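# Stack four magnet blocks into a neat tower

## Task

Take four magnet blocks from the pile and set them squarely one atop another in a single column, then release the top block so neither gripper holds it.

## Robot and tools

Robot: two arms, left_arm and right_arm, each with a parallel two-finger gripper. Bases (scene frame): left_arm at (+0.021, +0.315, 0) m, yawed slightly, quat_wxyz (+1.000, 0, 0, +0.016); right_arm at (-0.030, -0.287, 0) m, quat_wxyz (+1.000, 0, 0, -0.014). A camera stand is fixed to the floor behind the arms. Loose objects can occasionally get nudged by outside pushes.

Frames. Scene frame: origin at table height, halfway between the nominal bases; +z up, +x out over the table, +y toward left_arm (arm names do not match image left/right). Each arm reports its hand pose, velocities, targets and wrist-camera pose in its own base frame; fixed cameras and the table use the scene frame. Gripper axes: fingers point along its +z and close along its y. end_effector_position is the spot between the finger pads, just under 1 cm behind the tips. Reported poses can be off by a few cm, more at long reach.

execute_actions(actions, cameras). actions is a list of actions; each action is a list of 1 to 15 rows, one per 1/30 s control step; a short action repeats its last row to fill 15 steps. Every row always has 14 numbers in [-1, 1], both arms: left dx, dy, dz, rx, ry, rz, opening, then the same seven for right. dx..rz are an offset, not a pose: measured from that arm's Hand target as it was when the action began (not from the previous row), along the arm's own base axes, rotating about the Hand target position. Scale: 1.0 = 0.6 m or 180 degrees; rx, ry, rz form one rotation vector. A translation longer than 1.0 gets shortened. Since each action restarts from the current Hand target, repeating an offset keeps moving further. Sending six zeros re-requests the current Hand target. opening is absolute, not an offset: +1 fully open (about 87 mm between pads), +0.5 about 69 mm, 0 about 43 mm, -0.5 about 18 mm, -1 closed. A 0 is a real command, so to leave a gripper alone resend its present value. cameras: list of names, ["all"], or []; omitted/null means all when actions is empty, otherwise none. An empty actions list returns images and the full state.

move(target, speed, blend, opening_speed, blocking, cameras). target is one 14-number row laid out as above, or a list of up to 15 such rows; every row is an offset from the Hand targets at the start of the move, not from the previous row. Each gripper follows a straight line there, turning the short way. speed: m/s, 0.002 to 2.9, default 0.25 (turning up to twice that in rad/s); one value or one per target. blend: metres of corner rounding per waypoint; 0 (default) stops at each. opening_speed: rate along the -1..+1 opening scale per second, at least 0.2. Openings in the first row are sent at once; in later rows, on arrival. blocking=false returns after about 0.5 s while motion continues. Total path time caps at 10 s. Moves do not avoid obstacles or the other arm; faster moves lag, wander and strike harder. Do not route a gripper near its own base; go around it. The result adds a move: line giving the ending (done, off_target, moving, held, fault) and any limits (paced = pose clipped, held = steps withheld). done means at rest within 10 mm and 2 degrees.

wait(seconds 0-10, cameras): lets time pass with commands held; a running move continues. stop(cameras): brakes a running move. zoom_image(camera, region [x0,y0,x1,y1] pixels, max 504x504): enlarges part of the latest image from cam_high, cam_low, cam_left_wrist or cam_right_wrist (all 896x504). finished_scene(scene): ends the current scene, given its number; make no further call in that reply.

Results. Hand target is the last commanded pose after clipping; grippers often rest short of it, and the next command (even zeros) asks again; send the remaining gap as an offset if needed. grip_measured is the finger position on the command scale (Joint positions show it 0 closed to 1 open); readings may be off by about 1 mm. To grip, command about 0.04 below the reading at first contact. Pad force is about 20 N. Joint torques list joints base-to-wrist, positive toward larger angles, with offsets and noise; the first three wrap at ±28 N m. Joint velocities may say within noise. Action results list some intermediate end_effector_position samples. Joint ranges (rad): waist -2.618..3.054, shoulder 0..3.142, elbow 0..3.142 (straight 2.901), wrist pitch ±1.571, wrist yaw ±1.571, wrist roll ±2.094. Orientation commands are clipped to within 40 degrees of the measured one each step.

Cautions. Friction and weight can leave grippers low, short or tilted, especially far out; check and correct after moves. A blocked arm keeps pushing until commanded back past its gripper. Never let the grippers, housings or wrist cameras touch each other, or one gripper close on the other's fingers; the clearance check will not prevent this. Avoid drops, releasing moving blocks, hard hits, strain on camera cables, and anything leaving the table. Long holding or stretched or straining poses heat motors: MOTOR HOT at 75 °C, a fault that folds the arm at 90 °C.

Each tool is called after "Request:" as name([rows], argument=value, ...), one row to a line, values as JSON.

## Session

Request:
execute_actions(actions=[])

Scene clock: 0.00 s.
left_arm: end_effector_position=(+0.3799, +0.0198, +0.0408) grip_measured=+0.976 end_effector_quat_wxyz=(+0.547, -0.061, +0.835, -0.007) | right_arm: end_effector_position=(+0.3708, -0.0418, +0.0483) grip_measured=+0.971 end_effector_quat_wxyz=(+0.572, +0.104, +0.811, -0.070)
Joint positions: left_arm=[0.063 1.543 0.398 0.731 0.004 -0.084 0.988] | right_arm=[-0.021 1.525 0.336 0.837 0.215 0.084 0.986]
Joint velocities: within noise
Joint torques (N m): no reading
Heat: left arm: 20 °C; right arm: 21 °C.
Hand target: left_arm +0.3822, +0.0200, +0.0447; +0.551, -0.060, +0.832, -0.007 | right_arm +0.3727, -0.0418, +0.0516; +0.575, +0.104, +0.809, -0.069
Tool commands: left_gripper/opening=+1.0 right_gripper/opening=+1.0

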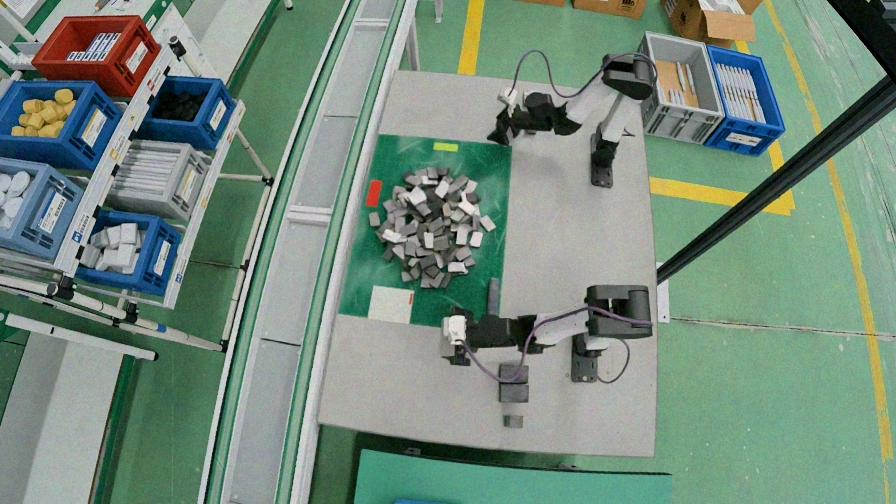

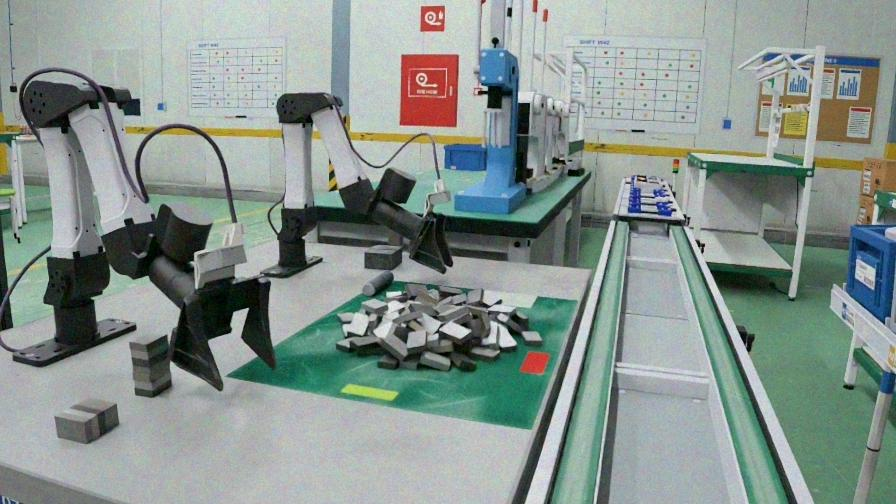

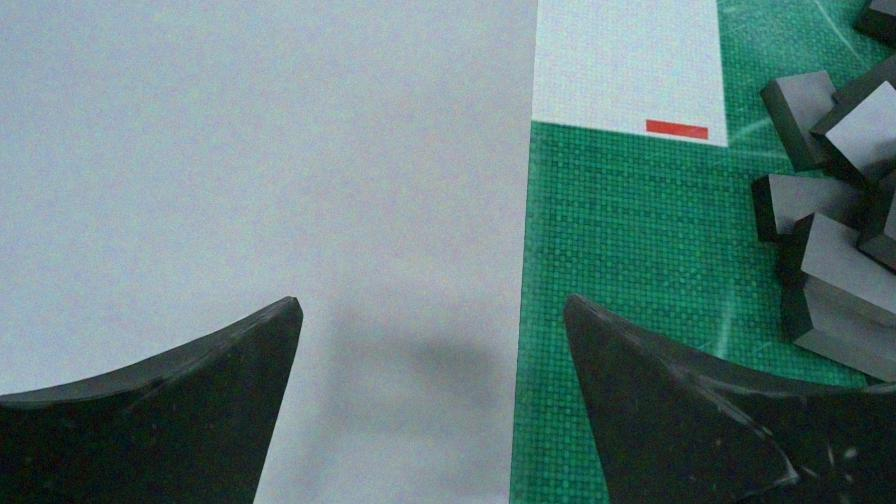

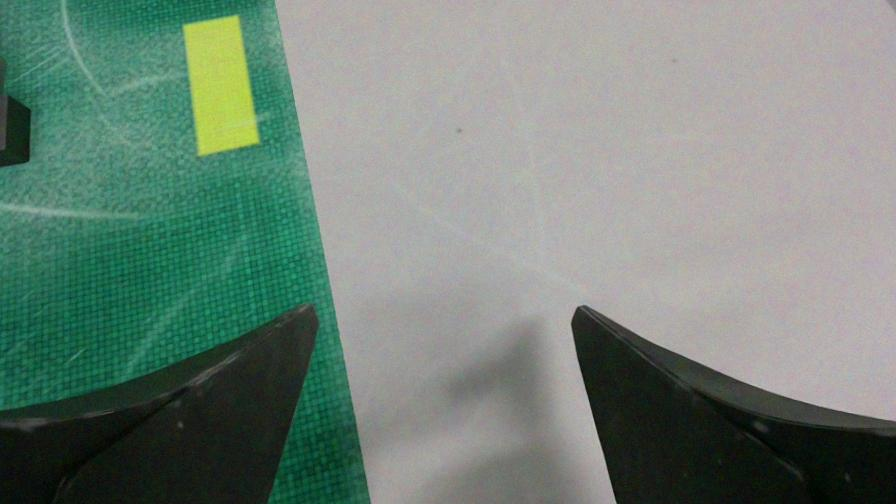

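Request:
move([
  [0,0,0,0,0,0,1,0,0.05,0.2,0,0,0,0.3],
  [0,0,0,0,0,0,1,0.0455,0.32,0.364,0.0202,0.181,0.078,0.3],
], speed=0.5, blend=[0.06,0], cameras=["cam_right_wrist"])

Request:
zoom_image(camera="cam_right_wrist", region=[50, 0, 550, 300])

Scene clock: 12.87 s.
left_arm: end_effector_position=(+0.3799, +0.0198, +0.0408) grip_measured=+0.976 end_effector_quat_wxyz=(+0.547, -0.061, +0.835, -0.007) | right_arm: end_effector_position=(+0.3990, +0.1491, +0.2699) grip_measured=+0.300 end_effector_quat_wxyz=(+0.332, -0.006, +0.943, -0.006)
Joint positions: left_arm=[0.063 1.543 0.398 0.731 0.004 -0.084 0.988] | right_arm=[0.439 1.852 2.133 -1.227 0.275 0.335 0.65]
Joint torques (N m): left_arm=[0.29 -5.6 6.78 2.68 -0.02 -0.06] | right_arm=[-0.7 -7.79 9.03 0.95 0.1 0.26]
Heat: left arm: 22 °C; right arm: 22 °C.
Hand target: left_arm +0.3822, +0.0200, +0.0448; +0.551, -0.060, +0.832, -0.007 | right_arm +0.4001, +0.1503, +0.2701; +0.326, +0.000, +0.945, -0.001
Off the commanded pose: left_arm 0.005 m, 1 deg | right_arm 0.002 m, 1 deg.
move: done
Images, in order (width x height): cam_right_wrist 896x504.

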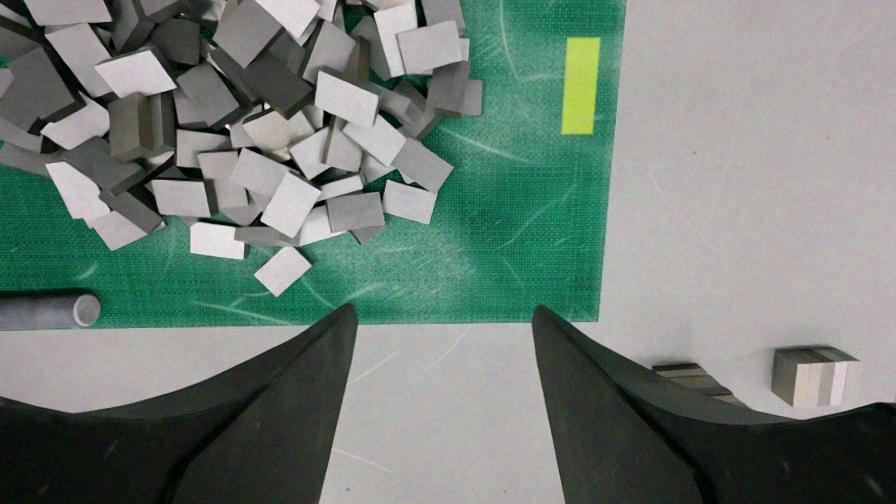

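Scaled by 1.008 from the camera's 896x504 image, which has a finer 1280x720 frame.

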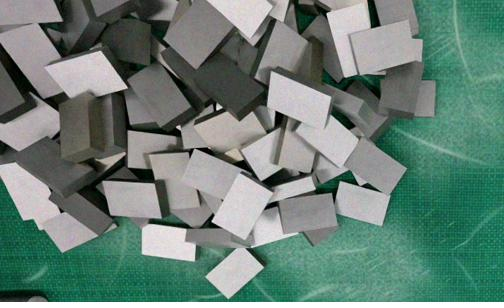

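Request:
move(target=[0,0,0,0,0,0,1,-0.085,0.233,-0.308,0.0964,0.1963,-0.2777,-0.05], speed=0.5, cameras=["cam_right_wrist"])

Scene clock: 31.17 s.
left_arm: end_effector_position=(+0.3799, +0.0198, +0.0408) grip_measured=+0.976 end_effector_quat_wxyz=(+0.547, -0.061, +0.835, -0.007) | right_arm: end_effector_position=(+0.3494, +0.2851, +0.0831) grip_measured=-0.050 end_effector_quat_wxyz=(+0.005, +0.433, +0.901, -0.002)
Joint positions: left_arm=[0.063 1.543 0.398 0.731 0.004 -0.084 0.988] | right_arm=[0.597 2.327 2.196 -1.438 0.011 1.493 0.475]
Joint torques (N m): left_arm=[0.28 -5.64 6.86 2.68 0 -0.07] | right_arm=[0.16 -11.43 8.81 0.01 -0.03 0.26]
Heat: left arm: 24 °C; right arm: 25 °C.
Hand target: left_arm +0.3822, +0.0200, +0.0448; +0.551, -0.060, +0.832, -0.007 | right_arm +0.3490, +0.2900, +0.0852; +0.000, +0.439, +0.899, +0.000
Off the commanded pose: left_arm 0.005 m, 1 deg | right_arm 0.005 m, 1 deg.
move: done
Images, in order (width x height): cam_right_wrist 896x504.

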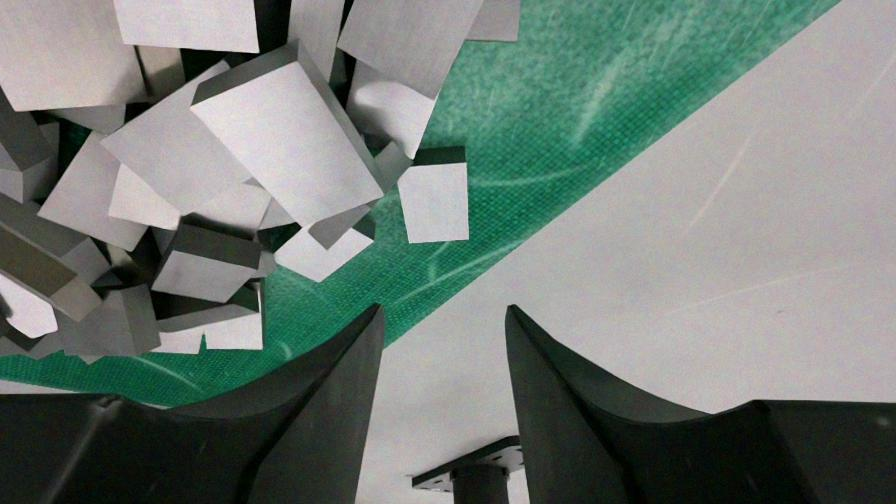

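Request:
move([
  [0,0,0,0,0,0,1,0.004,0.004,-0.121,0,0,0.011,-0.05],
  [0,0,0,0,0,0,1,0.004,0.004,-0.121,0,0,0.011,-0.42],
  [0,0,0,0,0,0,1,0.004,0.004,0.0,0,0,0.011,-0.42],
], speed=[0.15,0.1,0.3], opening_speed=1.5, cameras=["cam_right_wrist"])

Scene clock: 47.43 s.
left_arm: end_effector_position=(+0.3799, +0.0198, +0.0408) grip_measured=+0.976 end_effector_quat_wxyz=(+0.547, -0.061, +0.835, -0.007) | right_arm: end_effector_position=(+0.3526, +0.2907, +0.0874) grip_measured=-0.420 end_effector_quat_wxyz=(+0.001, +0.429, +0.903, +0.006)
Joint positions: left_arm=[0.063 1.543 0.398 0.731 0.004 -0.084 0.988] | right_arm=[0.597 2.352 2.254 -1.461 -0.004 1.483 0.29]
Joint torques (N m): left_arm=[0.32 -5.61 6.78 2.67 -0.02 -0.08] | right_arm=[0.24 -11.14 8.42 0.05 0.15 0.08]
Heat: left arm: 25 °C; right arm: 27 °C.
Hand target: left_arm +0.3822, +0.0200, +0.0448; +0.551, -0.060, +0.832, -0.007 | right_arm +0.3515, +0.2923, +0.0852; +0.000, +0.423, +0.906, +0.000
Off the commanded pose: left_arm 0.005 m, 1 deg | right_arm 0.003 m, 1 deg.
move: done; target 2's new opening was sent with right_arm's hand 0.021 m and 2 deg from that target
Images, in order (width x height): cam_right_wrist 896x504.

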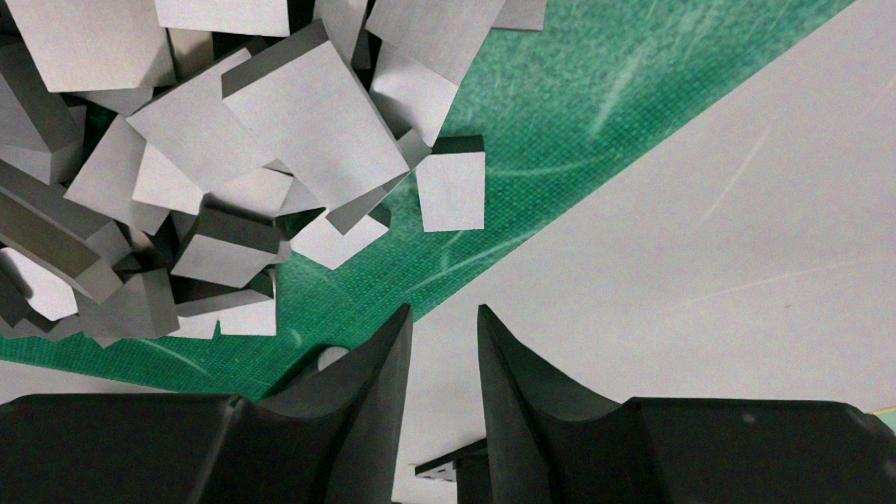

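Request:
move([
  [0,0,0,0,0,0,1,0.0003,-0.008,-0.06,0,0,0,-0.12],
  [0,0,0,0,0,0,1,0.0003,-0.008,-0.122,0,0,0,-0.12],
  [0,0,0,0,0,0,1,0.0003,-0.008,-0.122,0,0,0,-0.45],
], speed=[0.2,0.12,0.1], opening_speed=1.5, cameras=["cam_right_wrist"])

Scene clock: 76.67 s.
left_arm: end_effector_position=(+0.3798, +0.0198, +0.0407) grip_measured=+0.976 end_effector_quat_wxyz=(+0.547, -0.061, +0.835, -0.007) | right_arm: end_effector_position=(+0.3504, +0.2909, +0.0296) grip_measured=-0.450 end_effector_quat_wxyz=(-0.002, +0.424, +0.905, +0.009)
Joint positions: left_arm=[0.063 1.543 0.398 0.731 0.004 -0.084 0.988] | right_arm=[0.597 2.338 1.998 -1.219 -0.013 1.473 0.275]
Joint torques (N m): left_arm=[0.28 -5.63 6.76 2.69 -0.02 -0.07] | right_arm=[-0.5 -10.88 3.47 0.54 0.24 0.1]
Heat: left arm: 27 °C; right arm: 37 °C.
Hand target: left_arm +0.3822, +0.0200, +0.0447; +0.551, -0.060, +0.832, -0.007 | right_arm +0.3517, +0.2875, +0.0121; +0.000, +0.423, +0.906, +0.000
Off the commanded pose: left_arm 0.005 m, 1 deg | right_arm 0.018 m, 1 deg.
move: off_target (right_arm); target 3's new opening was sent with right_arm's hand 0.019 m and 1 deg from that target
Images, in order (width x height): cam_right_wrist 896x504.

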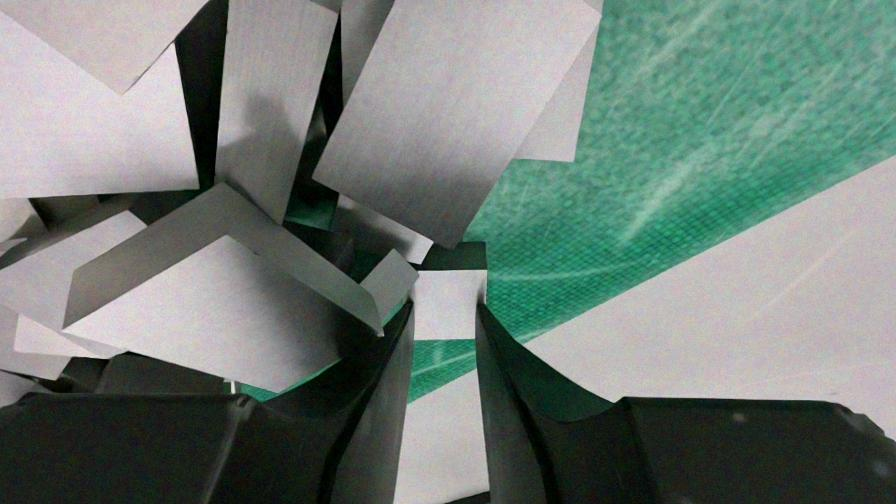

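Request:
move([
  [0,0,0,0,0,0,1,-0.06,-0.045,0.004,0,0,0,-0.45],
  [0,0,0,0,0,0,1,-0.06,-0.045,0.12,0,0,0,0.0],
], speed=[0.08,0.3], cameras=["cam_right_wrist"])

Scene clock: 171.83 s.
left_arm: end_effector_position=(+0.3798, +0.0198, +0.0407) grip_measured=+0.976 end_effector_quat_wxyz=(+0.547, -0.061, +0.835, -0.007) | right_arm: end_effector_position=(+0.3108, +0.2628, +0.0683) grip_measured=+0.000 end_effector_quat_wxyz=(-0.012, +0.425, +0.905, -0.012)
Joint positions: left_arm=[0.063 1.543 0.398 0.731 0.004 -0.084 0.988] | right_arm=[0.596 2.153 1.846 -1.296 -0.009 1.473 0.5]
Joint torques (N m): left_arm=[0.28 -5.57 6.84 2.69 -0.02 -0.07] | right_arm=[-0.94 -13.34 8.12 -0.05 0.21 0.04]
Heat: left arm: 32 °C; right arm: 41 °C.
Hand target: left_arm +0.3822, +0.0200, +0.0448; +0.551, -0.060, +0.832, -0.007 | right_arm +0.3156, +0.2605, +0.0839; +0.000, +0.423, +0.906, +0.000
Off the commanded pose: left_arm 0.005 m, 1 deg | right_arm 0.017 m, 2 deg.
move: off_target (right_arm); target 2's new opening was sent with right_arm's hand 0.017 m and 2 deg from that target
Images, in order (width x height): cam_right_wrist 896x504.

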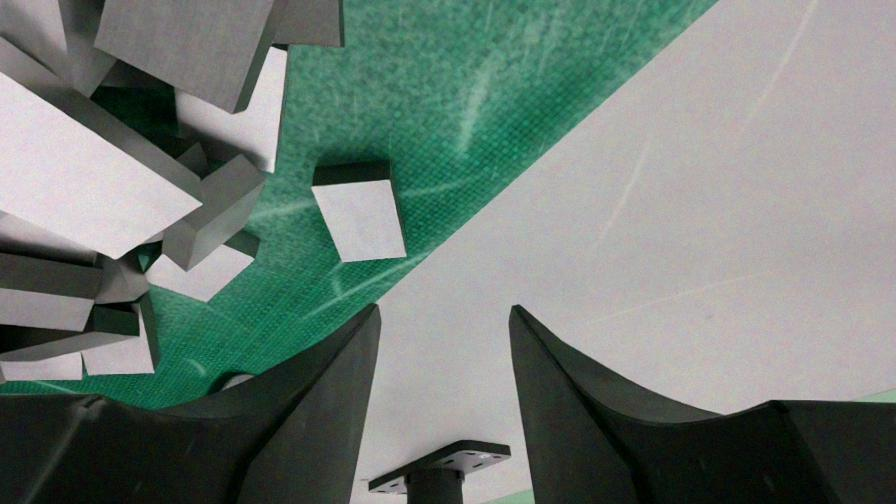

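Request:
move([
  [0,0,0,0,0,0,1,0.031,0.046,-0.05,0,0,0.01,0.08],
  [0,0,0,0,0,0,1,0.031,0.046,-0.12,0,0,0.01,0.08],
  [0,0,0,0,0,0,1,0.031,0.046,-0.12,0,0,0.01,-0.42],
  [0,0,0,0,0,0,1,0.031,0.046,-0.03,0,0,0.01,-0.42],
], speed=[0.2,0.15,0.1,0.3], opening_speed=1.5, cameras=["cam_right_wrist"])

Scene clock: 186.80 s.
left_arm: end_effector_position=(+0.3798, +0.0198, +0.0407) grip_measured=+0.976 end_effector_quat_wxyz=(+0.547, -0.061, +0.835, -0.007) | right_arm: end_effector_position=(+0.3328, +0.2859, +0.0548) grip_measured=-0.325 end_effector_quat_wxyz=(-0.007, +0.416, +0.909, -0.007)
Joint positions: left_arm=[0.063 1.543 0.398 0.731 0.004 -0.084 0.988] | right_arm=[0.613 2.288 2.013 -1.315 -0.005 1.471 0.337]
Joint torques (N m): left_arm=[0.34 -5.65 6.82 2.7 -0.02 -0.08] | right_arm=[0.12 -13 8.7 0.01 0.16 0.04]
Heat: left arm: 32 °C; right arm: 44 °C.
Hand target: left_arm +0.3822, +0.0200, +0.0448; +0.551, -0.060, +0.832, -0.007 | right_arm +0.3342, +0.2881, +0.0659; +0.000, +0.409, +0.913, +0.000
Off the commanded pose: left_arm 0.005 m, 1 deg | right_arm 0.011 m, 1 deg.
move: off_target (right_arm)
Images, in order (width x height): cam_right_wrist 896x504.

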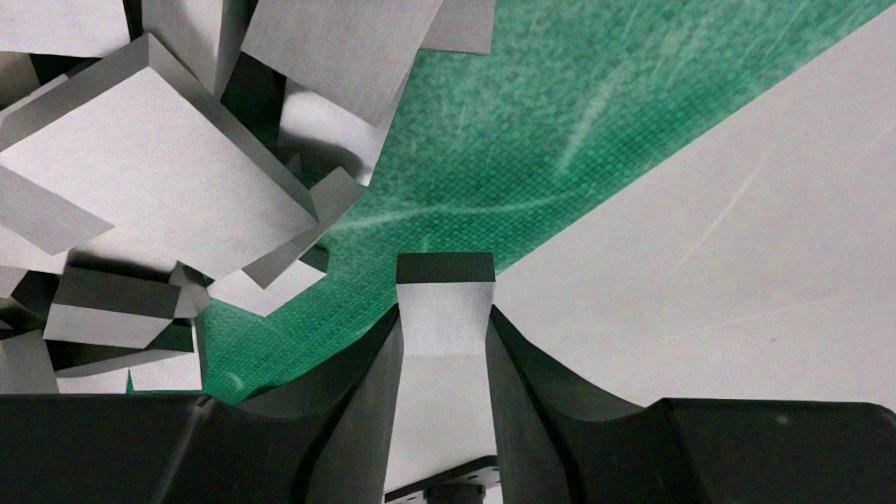

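Request:
move([
  [0,0,0,0,0,0,1,-0.124,-0.263,0.01,0,0,0.044,-0.42],
  [0,0,0,0,0,0,1,-0.124,-0.263,-0.086,0,0,0.044,-0.42],
  [0,0,0,0,0,0,1,-0.124,-0.263,-0.084,0,0,0.044,0.0],
  [0,0,0,0,0,0,1,-0.124,-0.263,0.04,0,0,0.044,0.0],
  [0,0,0,0,0,0,1,0.13,-0.195,0.04,0,0,0.044,-0.2],
], speed=[0.4,0.12,0.1,0.25,0.4], blend=[0.02,0,0,0.02,0], opening_speed=2, cameras=["cam_right_wrist","cam_low"])

Scene clock: 207.73 s.
left_arm: end_effector_position=(+0.3798, +0.0198, +0.0407) grip_measured=+0.976 end_effector_quat_wxyz=(+0.547, -0.061, +0.835, -0.007) | right_arm: end_effector_position=(+0.4113, +0.1722, +0.0919) grip_measured=-0.200 end_effector_quat_wxyz=(+0.007, +0.349, +0.937, +0.000)
Joint positions: left_arm=[0.063 1.543 0.398 0.731 0.004 -0.084 0.988] | right_arm=[0.32 2.408 2.375 -1.526 0.008 1.033 0.4]
Joint torques (N m): left_arm=[0.31 -5.61 6.79 2.68 -0.03 -0.07] | right_arm=[-0.77 -11.3 8.65 0.06 0.02 0]
Heat: left arm: 33 °C; right arm: 46 °C.
Hand target: left_arm +0.3822, +0.0200, +0.0448; +0.551, -0.060, +0.832, -0.007 | right_arm +0.4122, +0.1712, +0.0900; +0.000, +0.345, +0.939, +0.000
Off the commanded pose: left_arm 0.005 m, 1 deg | right_arm 0.002 m, 1 deg.
move: done
Images, in order (width x height): cam_low 896x504, cam_right_wrist 896x504.

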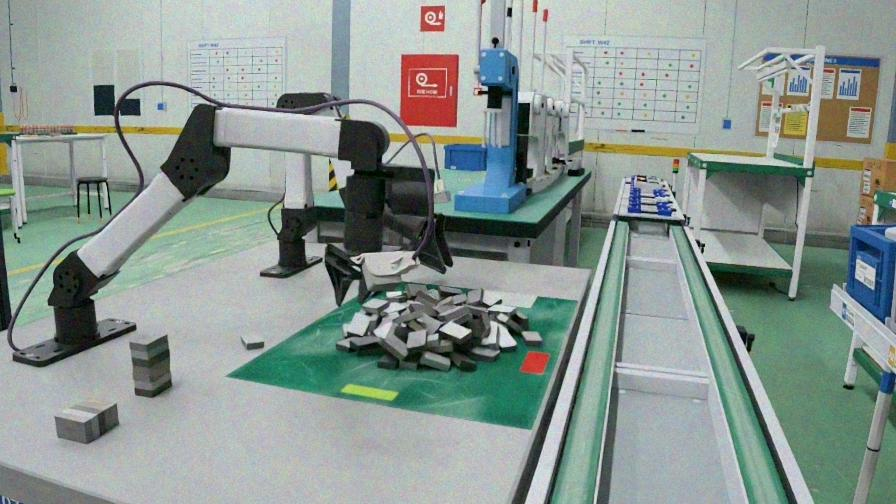

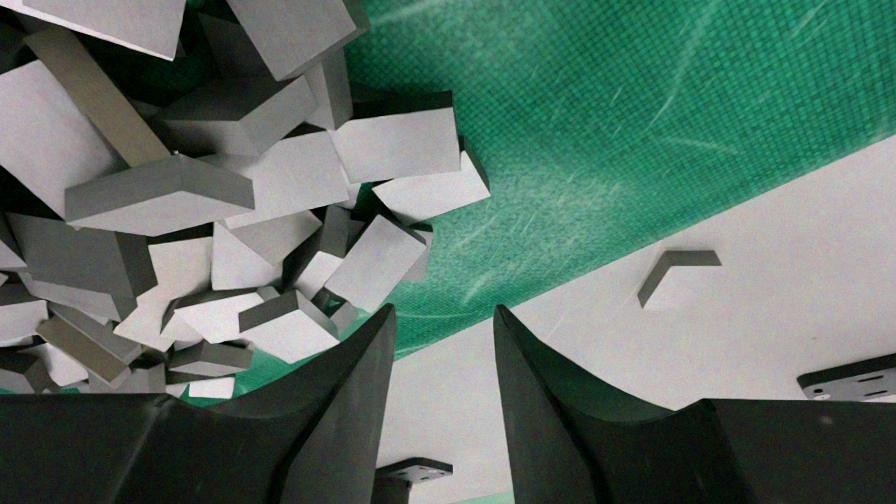

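Request:
move([
  [0,0,0,0,0,0,1,0,0,-0.07,0,0,0,-0.5],
  [0,0,0,0,0,0,1,0,0,-0.124,0,0,0,-0.5],
  [0,0,0,0,0,0,1,-0.1,0,-0.124,0,0,0,-0.5],
  [0,0,0,0,0,0,1,-0.1,0,-0.02,0,0,0,0.05],
], speed=[0.2,0.1,0.08,0.3], cameras=["cam_right_wrist"])

Scene clock: 224.03 s.
left_arm: end_effector_position=(+0.3798, +0.0198, +0.0406) grip_measured=+0.976 end_effector_quat_wxyz=(+0.546, -0.061, +0.835, -0.007) | right_arm: end_effector_position=(+0.3504, +0.1677, +0.0642) grip_measured=+0.050 end_effector_quat_wxyz=(-0.011, +0.341, +0.940, -0.008)
Joint positions: left_arm=[0.063 1.543 0.398 0.73 0.004 -0.084 0.988] | right_arm=[0.352 2.144 1.815 -1.269 -0.002 1.049 0.525]
Joint torques (N m): left_arm=[0.27 -5.55 6.76 2.69 -0.02 -0.09] | right_arm=[0.31 -13.12 8.05 0 0.12 0.27]
Heat: left arm: 33 °C; right arm: 50 °C.
Hand target: left_arm +0.3822, +0.0200, +0.0447; +0.551, -0.060, +0.832, -0.007 | right_arm +0.3523, +0.1711, +0.0780; +0.000, +0.345, +0.939, +0.000
Off the commanded pose: left_arm 0.005 m, 1 deg | right_arm 0.014 m, 2 deg.
move: off_target (right_arm); target 4's new opening was sent with right_arm's hand 0.014 m and 2 deg from that target
Images, in order (width x height): cam_right_wrist 896x504.

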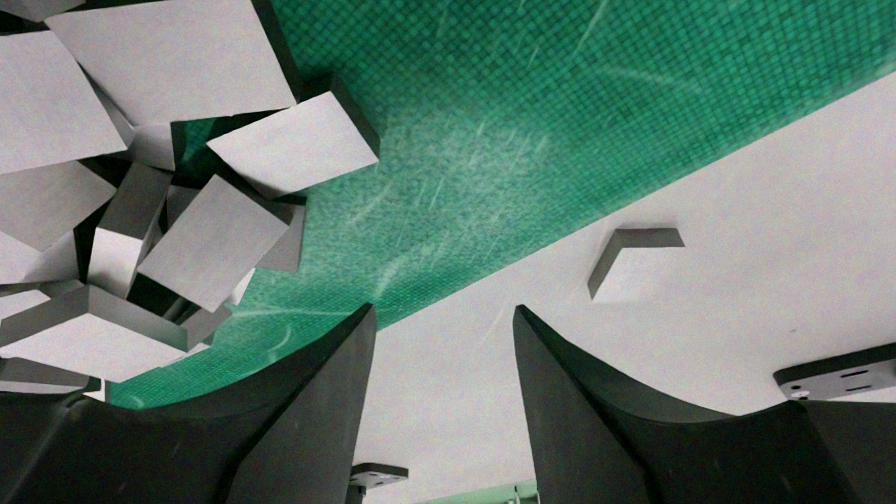

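Request:
move([
  [0,0,0,0,0,0,1,0.092,0.02,0,0,0,0,-0.5],
  [0,0,0,0,0,0,1,0.092,0.02,-0.114,0,0,0,-0.5],
  [0,0,0,0,0,0,1,0.007,-0.03,-0.114,0,0,0,-0.5],
  [0,0,0,0,0,0,1,-0.003,-0.03,0.0,0,0,0,0.05],
], speed=[0.3,0.12,0.08,0.3], cameras=["cam_right_wrist"])

Scene clock: 249.03 s.
left_arm: end_effector_position=(+0.3798, +0.0198, +0.0406) grip_measured=+0.976 end_effector_quat_wxyz=(+0.546, -0.061, +0.835, -0.007) | right_arm: end_effector_position=(+0.3476, +0.1550, +0.0651) grip_measured=+0.050 end_effector_quat_wxyz=(-0.013, +0.349, +0.937, -0.005)
Joint positions: left_arm=[0.063 1.543 0.398 0.73 0.004 -0.084 0.988] | right_arm=[0.321 2.11 1.765 -1.252 -0.009 1.035 0.525]
Joint torques (N m): left_arm=[0.29 -5.57 6.83 2.69 -0.01 -0.08] | right_arm=[-0.54 -12.7 8.01 0 0.19 0.03]
Heat: left arm: 34 °C; right arm: 52 °C.
Hand target: left_arm +0.3822, +0.0200, +0.0447; +0.551, -0.060, +0.832, -0.007 | right_arm +0.3504, +0.1531, +0.0780; +0.000, +0.345, +0.939, +0.000
Off the commanded pose: left_arm 0.005 m, 1 deg | right_arm 0.013 m, 2 deg.
move: off_target (right_arm); target 4's new opening was sent with right_arm's hand 0.013 m and 2 deg from that target
Images, in order (width x height): cam_right_wrist 896x504.

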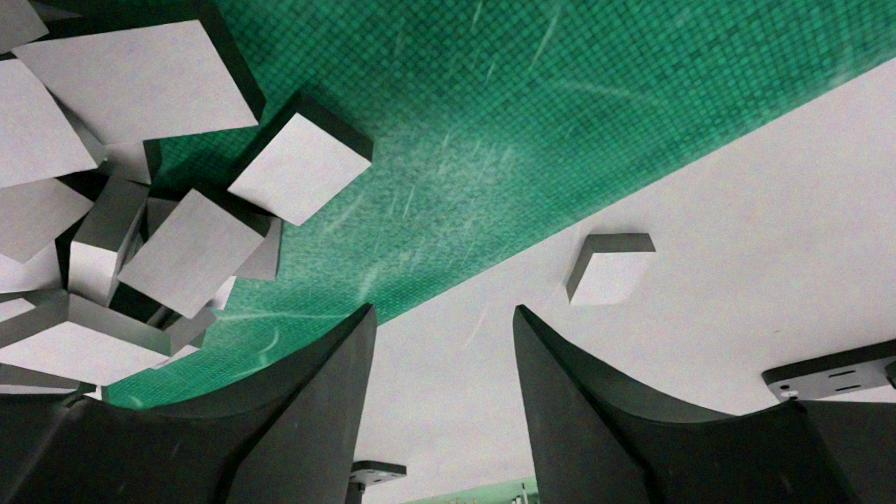

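Request:
move(target=[0,0,0,0,0,0,1,0.078,0.04,-0.025,0,0,-0.259,-0.05], speed=0.3, cameras=["cam_right_wrist"])

Scene clock: 266.67 s.
left_arm: end_effector_position=(+0.3798, +0.0198, +0.0406) grip_measured=+0.976 end_effector_quat_wxyz=(+0.546, -0.061, +0.835, -0.007) | right_arm: end_effector_position=(+0.3924, +0.1746, +0.0646) grip_measured=-0.050 end_effector_quat_wxyz=(-0.004, +0.684, +0.729, +0.002)
Joint positions: left_arm=[0.063 1.543 0.398 0.73 0.004 -0.084 0.988] | right_arm=[0.321 2.155 1.835 -1.252 -0.009 1.828 0.475]
Joint torques (N m): left_arm=[0.28 -5.6 6.8 2.7 -0.03 -0.07] | right_arm=[0.23 -9.68 8.62 0.1 0.2 0.27]
Heat: left arm: 35 °C; right arm: 53 °C.
Hand target: left_arm +0.3822, +0.0200, +0.0447; +0.551, -0.060, +0.832, -0.007 | right_arm +0.3972, +0.1771, +0.0630; +0.000, +0.688, +0.726, +0.000
Off the commanded pose: left_arm 0.005 m, 1 deg | right_arm 0.006 m, 1 deg.
move: done
Images, in order (width x height): cam_right_wrist 896x504.

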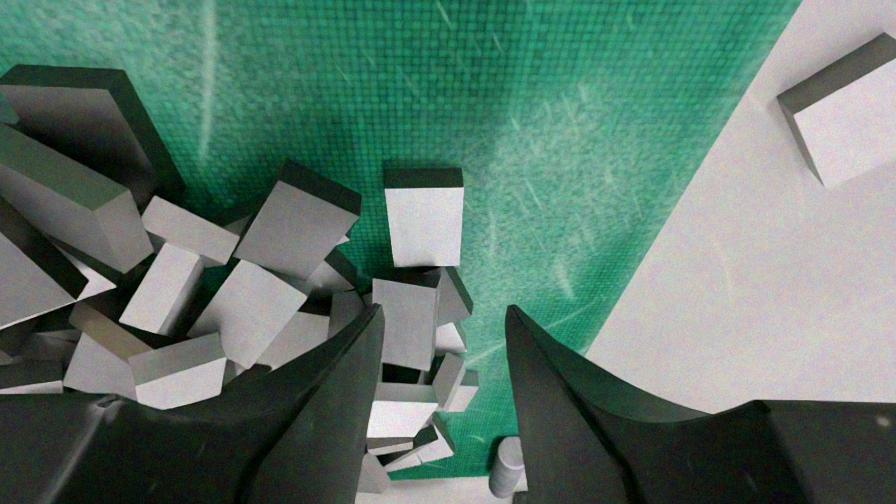

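Request:
move([
  [0,0,0,0,0,0,1,0.009,-0.01,-0.01,0,0,0,-0.05],
  [0,0,0,0,0,0,1,0.009,-0.01,-0.085,0,0,0,-0.05],
  [0,0,0,0,0,0,1,0.009,-0.01,-0.085,0,0,0,-0.4],
  [0,0,0,0,0,0,1,0.009,-0.01,0.01,0,0,0,-0.4],
], speed=[0.2,0.12,0.1,0.25], opening_speed=1.5, cameras=["cam_right_wrist"])

Scene clock: 283.53 s.
left_arm: end_effector_position=(+0.3798, +0.0198, +0.0406) grip_measured=+0.976 end_effector_quat_wxyz=(+0.546, -0.061, +0.835, -0.007) | right_arm: end_effector_position=(+0.3974, +0.1732, +0.0541) grip_measured=-0.326 end_effector_quat_wxyz=(-0.009, +0.686, +0.727, -0.011)
Joint positions: left_arm=[0.063 1.543 0.398 0.73 0.004 -0.084 0.988] | right_arm=[0.316 2.207 1.879 -1.271 -0.005 1.828 0.337]
Joint torques (N m): left_arm=[0.24 -5.6 6.82 2.68 -0.02 -0.06] | right_arm=[-0.9 -13.18 8.59 -0.1 0.15 0.14]
Heat: left arm: 35 °C; right arm: 51 °C.
Hand target: left_arm +0.3822, +0.0200, +0.0447; +0.551, -0.060, +0.832, -0.007 | right_arm +0.4026, +0.1712, +0.0691; +0.000, +0.688, +0.726, +0.000
Off the commanded pose: left_arm 0.005 m, 1 deg | right_arm 0.016 m, 2 deg.
move: off_target (right_arm); target 3's new opening was sent with right_arm's hand 0.012 m and 1 deg from that target
Images, in order (width x height): cam_right_wrist 896x504.

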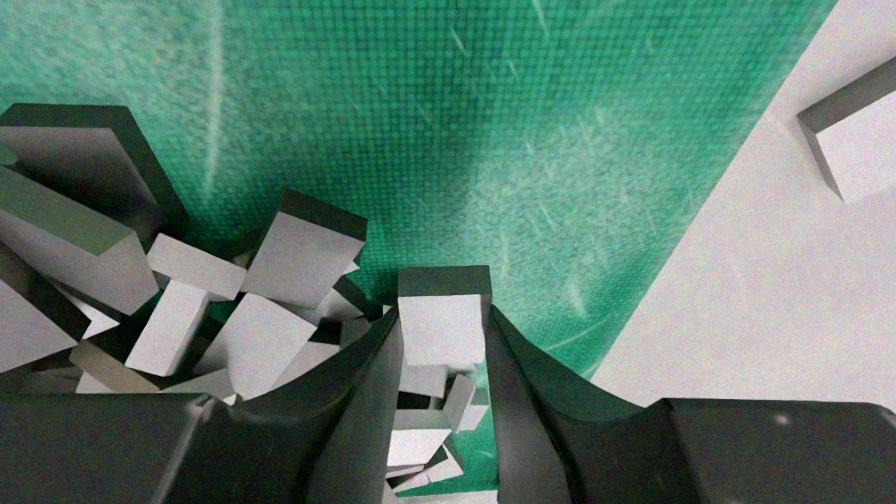

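Request:
move([
  [0,0,0,0,0,0,1,-0.05,-0.02,0.06,0,0,0.08,-0.4],
  [0,0,0,0,0,0,1,-0.230,-0.075,0.01,0,0,0.2594,-0.4],
], speed=0.4, blend=[0.03,0], cameras=["cam_right_wrist"])

Scene clock: 298.30 s.
left_arm: end_effector_position=(+0.3798, +0.0198, +0.0406) grip_measured=+0.976 end_effector_quat_wxyz=(+0.546, -0.061, +0.835, -0.007) | right_arm: end_effector_position=(+0.2643, +0.1238, +0.0680) grip_measured=-0.326 end_effector_quat_wxyz=(-0.013, +0.353, +0.935, -0.014)
Joint positions: left_arm=[0.063 1.543 0.398 0.73 0.004 -0.084 0.988] | right_arm=[0.318 1.777 1.317 -1.148 0.006 1.041 0.337]
Joint torques (N m): left_arm=[0.31 -5.61 6.75 2.69 -0.01 -0.07] | right_arm=[0.12 -10.82 5.2 0.25 0.06 0.01]
Heat: left arm: 35 °C; right arm: 56 °C.
Hand target: left_arm +0.3822, +0.0200, +0.0447; +0.551, -0.060, +0.832, -0.007 | right_arm +0.2646, +0.1262, +0.0750; +0.000, +0.344, +0.939, +0.000
Off the commanded pose: left_arm 0.005 m, 1 deg | right_arm 0.007 m, 2 deg.
move: done
Images, in order (width x height): cam_right_wrist 896x504.

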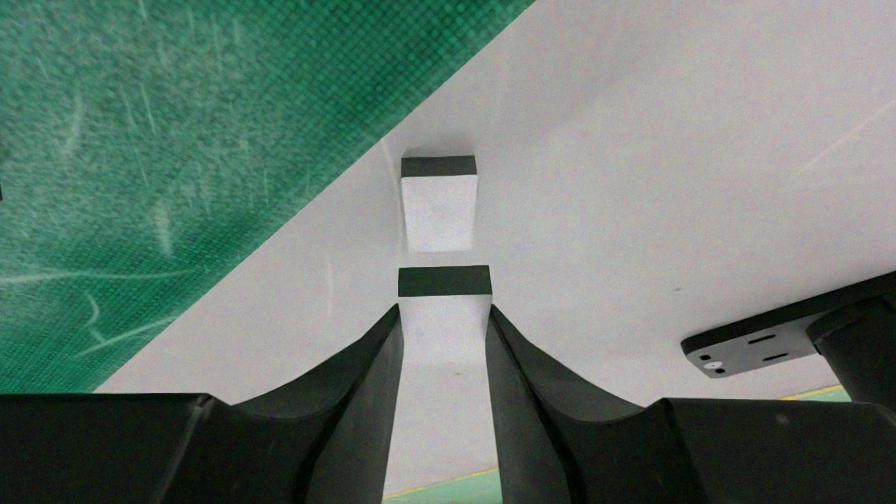

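Request:
move([
  [0,0,0,0,0,0,1,0.005,-0.0023,-0.086,0,0,0,-0.4],
  [0,0,0,0,0,0,1,0.005,-0.0023,-0.084,0,0,0,0.0],
  [0,0,0,0,0,0,1,0.005,-0.0023,0.03,0,0,0,0.0],
], speed=[0.1,0.1,0.25], opening_speed=1.5, cameras=["cam_right_wrist","cam_low"])

Request:
zoom_image(camera="cam_low", region=[200, 280, 300, 380])

Scene clock: 331.73 s.
left_arm: end_effector_position=(+0.3798, +0.0198, +0.0406) grip_measured=+0.976 end_effector_quat_wxyz=(+0.546, -0.061, +0.835, -0.007) | right_arm: end_effector_position=(+0.2661, +0.1242, +0.0830) grip_measured=+0.000 end_effector_quat_wxyz=(-0.006, +0.349, +0.937, -0.009)
Joint positions: left_arm=[0.063 1.543 0.398 0.73 0.004 -0.084 0.988] | right_arm=[0.318 1.758 1.356 -1.189 0.006 1.032 0.5]
Joint torques (N m): left_arm=[0.31 -5.6 6.75 2.68 0 -0.08] | right_arm=[-0.55 -9.39 7.91 0 0.04 0.01]
Heat: left arm: 36 °C; right arm: 49 °C.
Hand target: left_arm +0.3822, +0.0200, +0.0447; +0.551, -0.060, +0.832, -0.007 | right_arm +0.2676, +0.1248, +0.0930; +0.000, +0.344, +0.939, +0.000
Off the commanded pose: left_arm 0.005 m, 1 deg | right_arm 0.010 m, 1 deg.
move: done
Images, in order (width x height): cam_low 896x504, cam_right_wrist 896x504.

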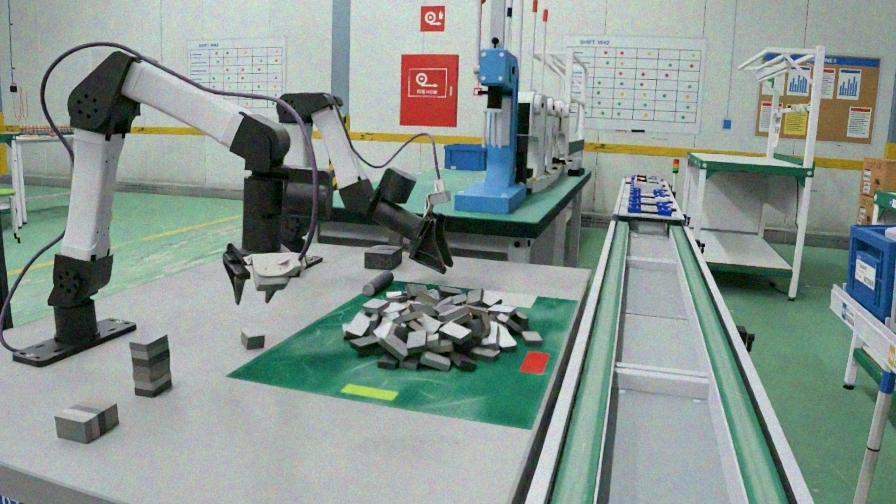

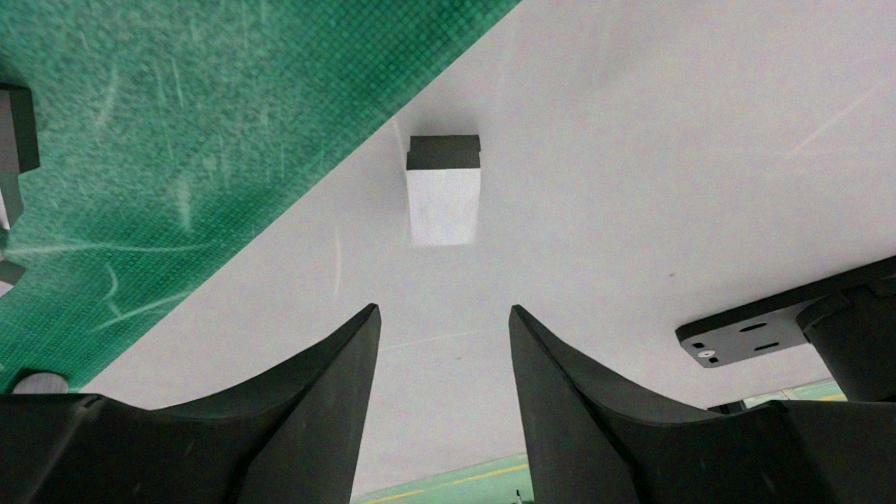

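Scaled by 5.040 from the camera's 896x504 image, which has a finer 1280x720 frame.

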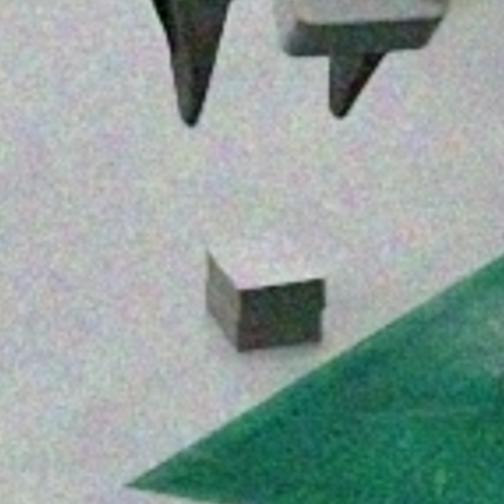

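Request:
move([
  [0,0,0,0,0,0,1,0.05,0.03,0.045,0,0,-0.05,0.0],
  [0,0,0,0,0,0,1,0.231,0.160,0.0,0,0,-0.2653,-0.1],
], speed=0.4, blend=[0.03,0], cameras=["cam_right_wrist"])

Scene clock: 352.07 s.
left_arm: end_effector_position=(+0.3798, +0.0198, +0.0406) grip_measured=+0.976 end_effector_quat_wxyz=(+0.546, -0.061, +0.835, -0.007) | right_arm: end_effector_position=(+0.4058, +0.2173, +0.0962) grip_measured=-0.100 end_effector_quat_wxyz=(+0.006, +0.691, +0.723, +0.006)
Joint positions: left_arm=[0.063 1.543 0.398 0.73 0.004 -0.084 0.988] | right_arm=[0.409 2.27 2.149 -1.436 0.006 1.934 0.45]
Joint torques (N m): left_arm=[0.27 -5.64 6.79 2.67 0 -0.08] | right_arm=[0.09 -10.19 8.51 0 0.04 0.29]
Heat: left arm: 37 °C; right arm: 49 °C.
Hand target: left_arm +0.3822, +0.0200, +0.0447; +0.551, -0.060, +0.832, -0.007 | right_arm +0.4062, +0.2208, +0.0931; +0.000, +0.695, +0.719, +0.000
Off the commanded pose: left_arm 0.005 m, 1 deg | right_arm 0.005 m, 1 deg.
move: done
Images, in order (width x height): cam_right_wrist 896x504.

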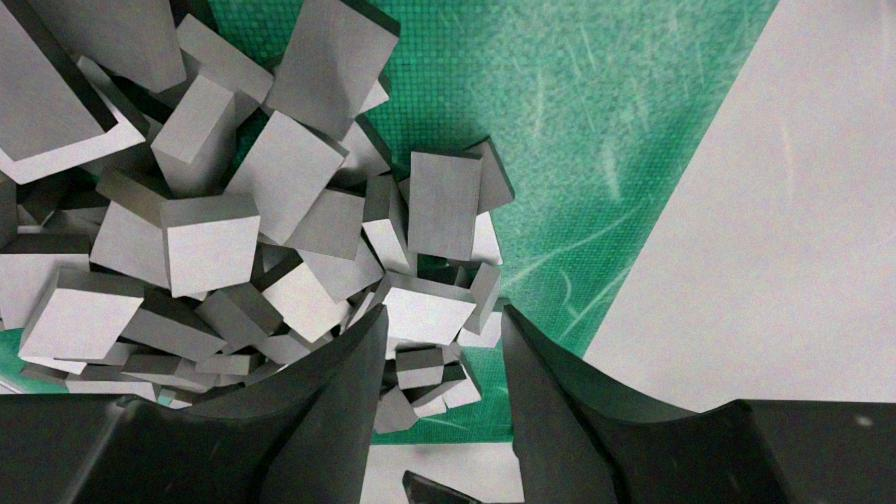

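Request:
move([
  [0,0,0,0,0,0,1,-0.06,0.195,0.0,0,0,0.072,-0.5],
  [0,0,0,0,0,0,1,-0.06,0.195,-0.08,0,0,0.072,-0.5],
  [0,0,0,0,0,0,1,-0.06,0.195,-0.13,0,0,0.072,-0.5],
  [0,0,0,0,0,0,1,-0.155,0.175,-0.13,0,0,0.29,-0.5],
  [0,0,0,0,0,0,1,-0.165,0.17,-0.02,0,0,0.29,0.1],
], speed=[0.4,0.25,0.1,0.15,0.3], cameras=["cam_right_wrist"])

Scene clock: 392.10 s.
left_arm: end_effector_position=(+0.3798, +0.0198, +0.0406) grip_measured=+0.976 end_effector_quat_wxyz=(+0.546, -0.061, +0.835, -0.007) | right_arm: end_effector_position=(+0.3075, +0.3199, +0.0628) grip_measured=+0.100 end_effector_quat_wxyz=(-0.009, +0.316, +0.948, -0.015)
Joint positions: left_arm=[0.063 1.543 0.398 0.73 0.004 -0.084 0.988] | right_arm=[0.714 2.36 2.169 -1.415 0.001 1.357 0.55]
Joint torques (N m): left_arm=[0.34 -5.63 6.74 2.69 -0.01 -0.06] | right_arm=[0.17 -15.05 8.18 -0.05 0.11 0.02]
Heat: left arm: 37 °C; right arm: 53 °C.
Hand target: left_arm +0.3822, +0.0200, +0.0448; +0.551, -0.060, +0.832, -0.007 | right_arm +0.3072, +0.3228, +0.0811; +0.000, +0.307, +0.952, +0.000
Off the commanded pose: left_arm 0.005 m, 1 deg | right_arm 0.019 m, 2 deg.
move: off_target (right_arm); target 5's new opening was sent with right_arm's hand 0.019 m and 2 deg from that target
Images, in order (width x height): cam_right_wrist 896x504.

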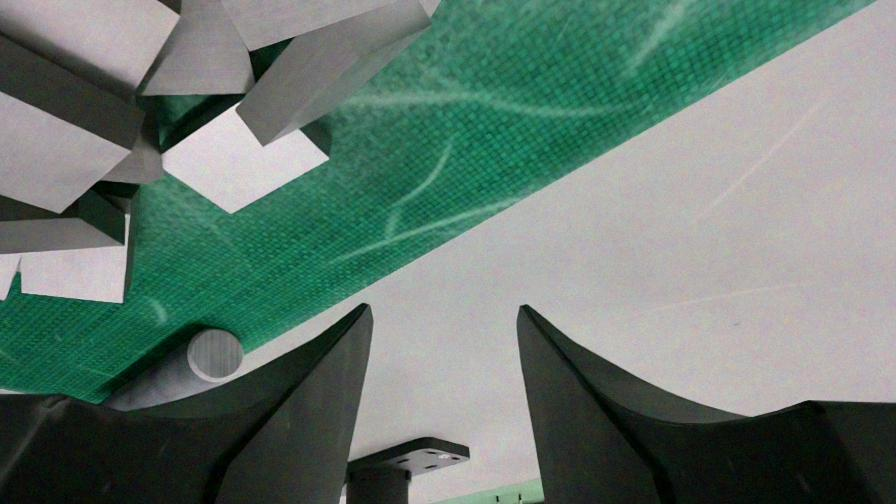

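Request:
move([
  [0,0,0,0,0,0,1,0.103,0.06,-0.03,0,0,0,-0.5],
  [0,0,0,0,0,0,1,0.103,0.06,-0.125,0,0,0,-0.5],
  [0,0,0,0,0,0,1,-0.005,0.04,-0.125,0,0,0,-0.5],
  [0,0,0,0,0,0,1,-0.02,0.03,0.0,0,0,0,0.1],
], speed=[0.3,0.1,0.08,0.3], cameras=["cam_right_wrist"])

Scene clock: 417.10 s.
left_arm: end_effector_position=(+0.3798, +0.0198, +0.0406) grip_measured=+0.976 end_effector_quat_wxyz=(+0.546, -0.061, +0.835, -0.007) | right_arm: end_effector_position=(+0.2929, +0.3372, +0.0609) grip_measured=+0.100 end_effector_quat_wxyz=(-0.012, +0.301, +0.953, -0.017)
Joint positions: left_arm=[0.063 1.543 0.398 0.73 0.004 -0.084 0.988] | right_arm=[0.762 2.381 2.197 -1.428 -0.004 1.375 0.55]
Joint torques (N m): left_arm=[0.28 -5.57 6.76 2.7 -0.01 -0.08] | right_arm=[-0.05 -15.32 8.44 -0.05 0.14 0.3]
Heat: left arm: 38 °C; right arm: 61 °C.
Hand target: left_arm +0.3822, +0.0200, +0.0448; +0.551, -0.060, +0.832, -0.007 | right_arm +0.2951, +0.3408, +0.0811; +0.000, +0.307, +0.952, +0.000
Off the commanded pose: left_arm 0.005 m, 1 deg | right_arm 0.021 m, 2 deg.
move: off_target (right_arm); target 4's new opening was sent with right_arm's hand 0.021 m and 2 deg from that target
Images, in order (width x height): cam_right_wrist 896x504.

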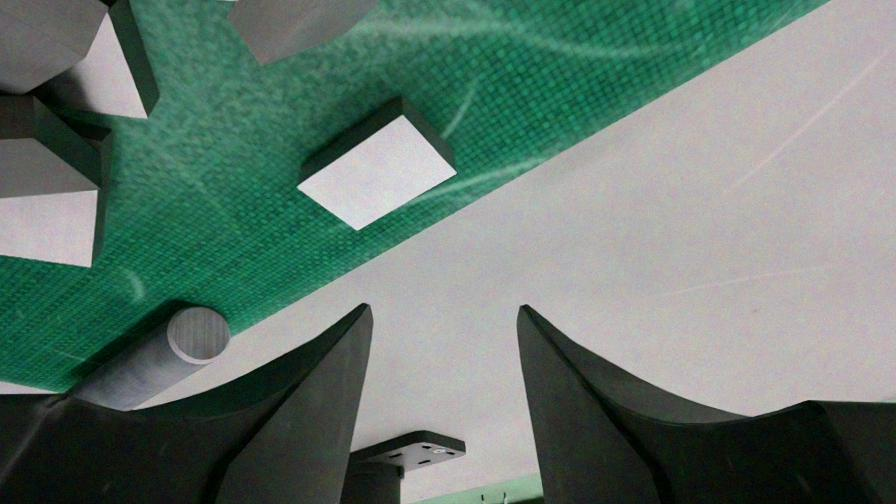

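Request:
move([
  [0,0,0,0,0,0,1,0.054,0.012,-0.01,0,0,0.21,0.35],
  [0,0,0,0,0,0,1,0.054,0.012,-0.116,0,0,0.21,0.35],
  [0,0,0,0,0,0,1,0.054,0.012,-0.116,0,0,0.21,0.0],
  [0,0,0,0,0,0,1,0.054,0.012,-0.01,0,0,0.21,0.0],
], speed=[0.3,0.12,0.1,0.3], opening_speed=1.5, cameras=["cam_right_wrist"])

Scene clock: 440.37 s.
left_arm: end_effector_position=(+0.3798, +0.0198, +0.0406) grip_measured=+0.976 end_effector_quat_wxyz=(+0.546, -0.061, +0.835, -0.007) | right_arm: end_effector_position=(+0.3267, +0.3480, +0.0506) grip_measured=+0.000 end_effector_quat_wxyz=(+0.016, -0.013, +1.000, +0.013)
Joint positions: left_arm=[0.063 1.543 0.398 0.73 0.004 -0.084 0.988] | right_arm=[0.759 2.656 2.675 -1.549 0.002 0.733 0.5]
Joint torques (N m): left_arm=[0.29 -5.6 6.76 2.67 -0.03 -0.08] | right_arm=[-0.62 -17.91 7.12 0.13 0.05 0.1]
Heat: left arm: 38 °C; right arm: 73 °C.
Hand target: left_arm +0.3822, +0.0200, +0.0448; +0.551, -0.060, +0.832, -0.007 | right_arm +0.3276, +0.3480, +0.0750; +0.000, -0.017, +1.000, +0.000
Off the commanded pose: left_arm 0.005 m, 1 deg | right_arm 0.025 m, 2 deg.
joint sent to its limit (right arm) — joint 4 (wrist pitch), lower limit. The joint targets are off in orientation, not in position.
move: off_target (right_arm); target 3's new opening was sent with right_arm's hand 0.019 m and 1 deg from that target
Images, in order (width x height): cam_right_wrist 896x504.

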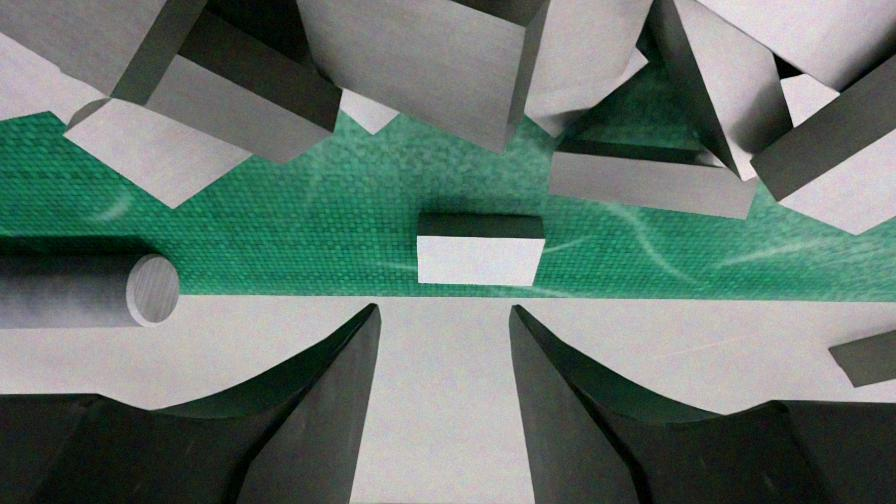

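Request:
move([
  [0,0,0,0,0,0,1,0.002,-0.022,-0.04,0,0,0,0.3],
  [0,0,0,0,0,0,1,0.002,-0.022,-0.102,0,0,0,0.3],
  [0,0,0,0,0,0,1,0.002,-0.022,-0.102,0,0,0,-0.05],
  [0,0,0,0,0,0,1,-0.03,-0.06,0.0,0,0,0,-0.05],
], speed=[0.2,0.15,0.1,0.3], opening_speed=1.5, cameras=["cam_right_wrist"])

Scene clock: 454.37 s.
left_arm: end_effector_position=(+0.3798, +0.0198, +0.0406) grip_measured=+0.976 end_effector_quat_wxyz=(+0.546, -0.061, +0.835, -0.007) | right_arm: end_effector_position=(+0.3094, +0.3177, +0.0596) grip_measured=-0.016 end_effector_quat_wxyz=(-0.007, -0.013, +1.000, -0.002)
Joint positions: left_arm=[0.063 1.543 0.398 0.73 0.004 -0.084 0.988] | right_arm=[0.735 2.475 2.362 -1.471 -0.006 0.709 0.492]
Joint torques (N m): left_arm=[0.29 -5.6 6.82 2.69 -0.01 -0.07] | right_arm=[-0.85 -16.14 6.24 0.04 0.16 0.03]
Heat: left arm: 38 °C; right arm: 83 °C. Fold the right arm in close to its base, or ease its load, before you think long.
Hand target: left_arm +0.3822, +0.0200, +0.0448; +0.551, -0.060, +0.832, -0.007 | right_arm +0.3095, +0.3120, +0.0750; +0.000, -0.017, +1.000, +0.000
Off the commanded pose: left_arm 0.005 m, 1 deg | right_arm 0.016 m, 1 deg.
MOTOR HOT: joint 2 (shoulder) of the right arm reports 83 °C; the controller's stop level is 90 °C. To cool a motor, set the load down, stop pushing, or move to a pose that needs little force.
move: off_target (right_arm)
Images, in order (width x height): cam_right_wrist 896x504.

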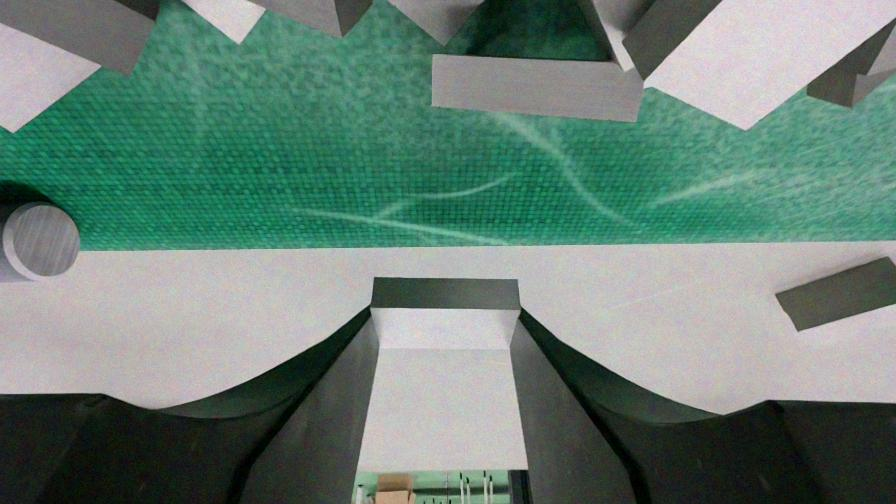

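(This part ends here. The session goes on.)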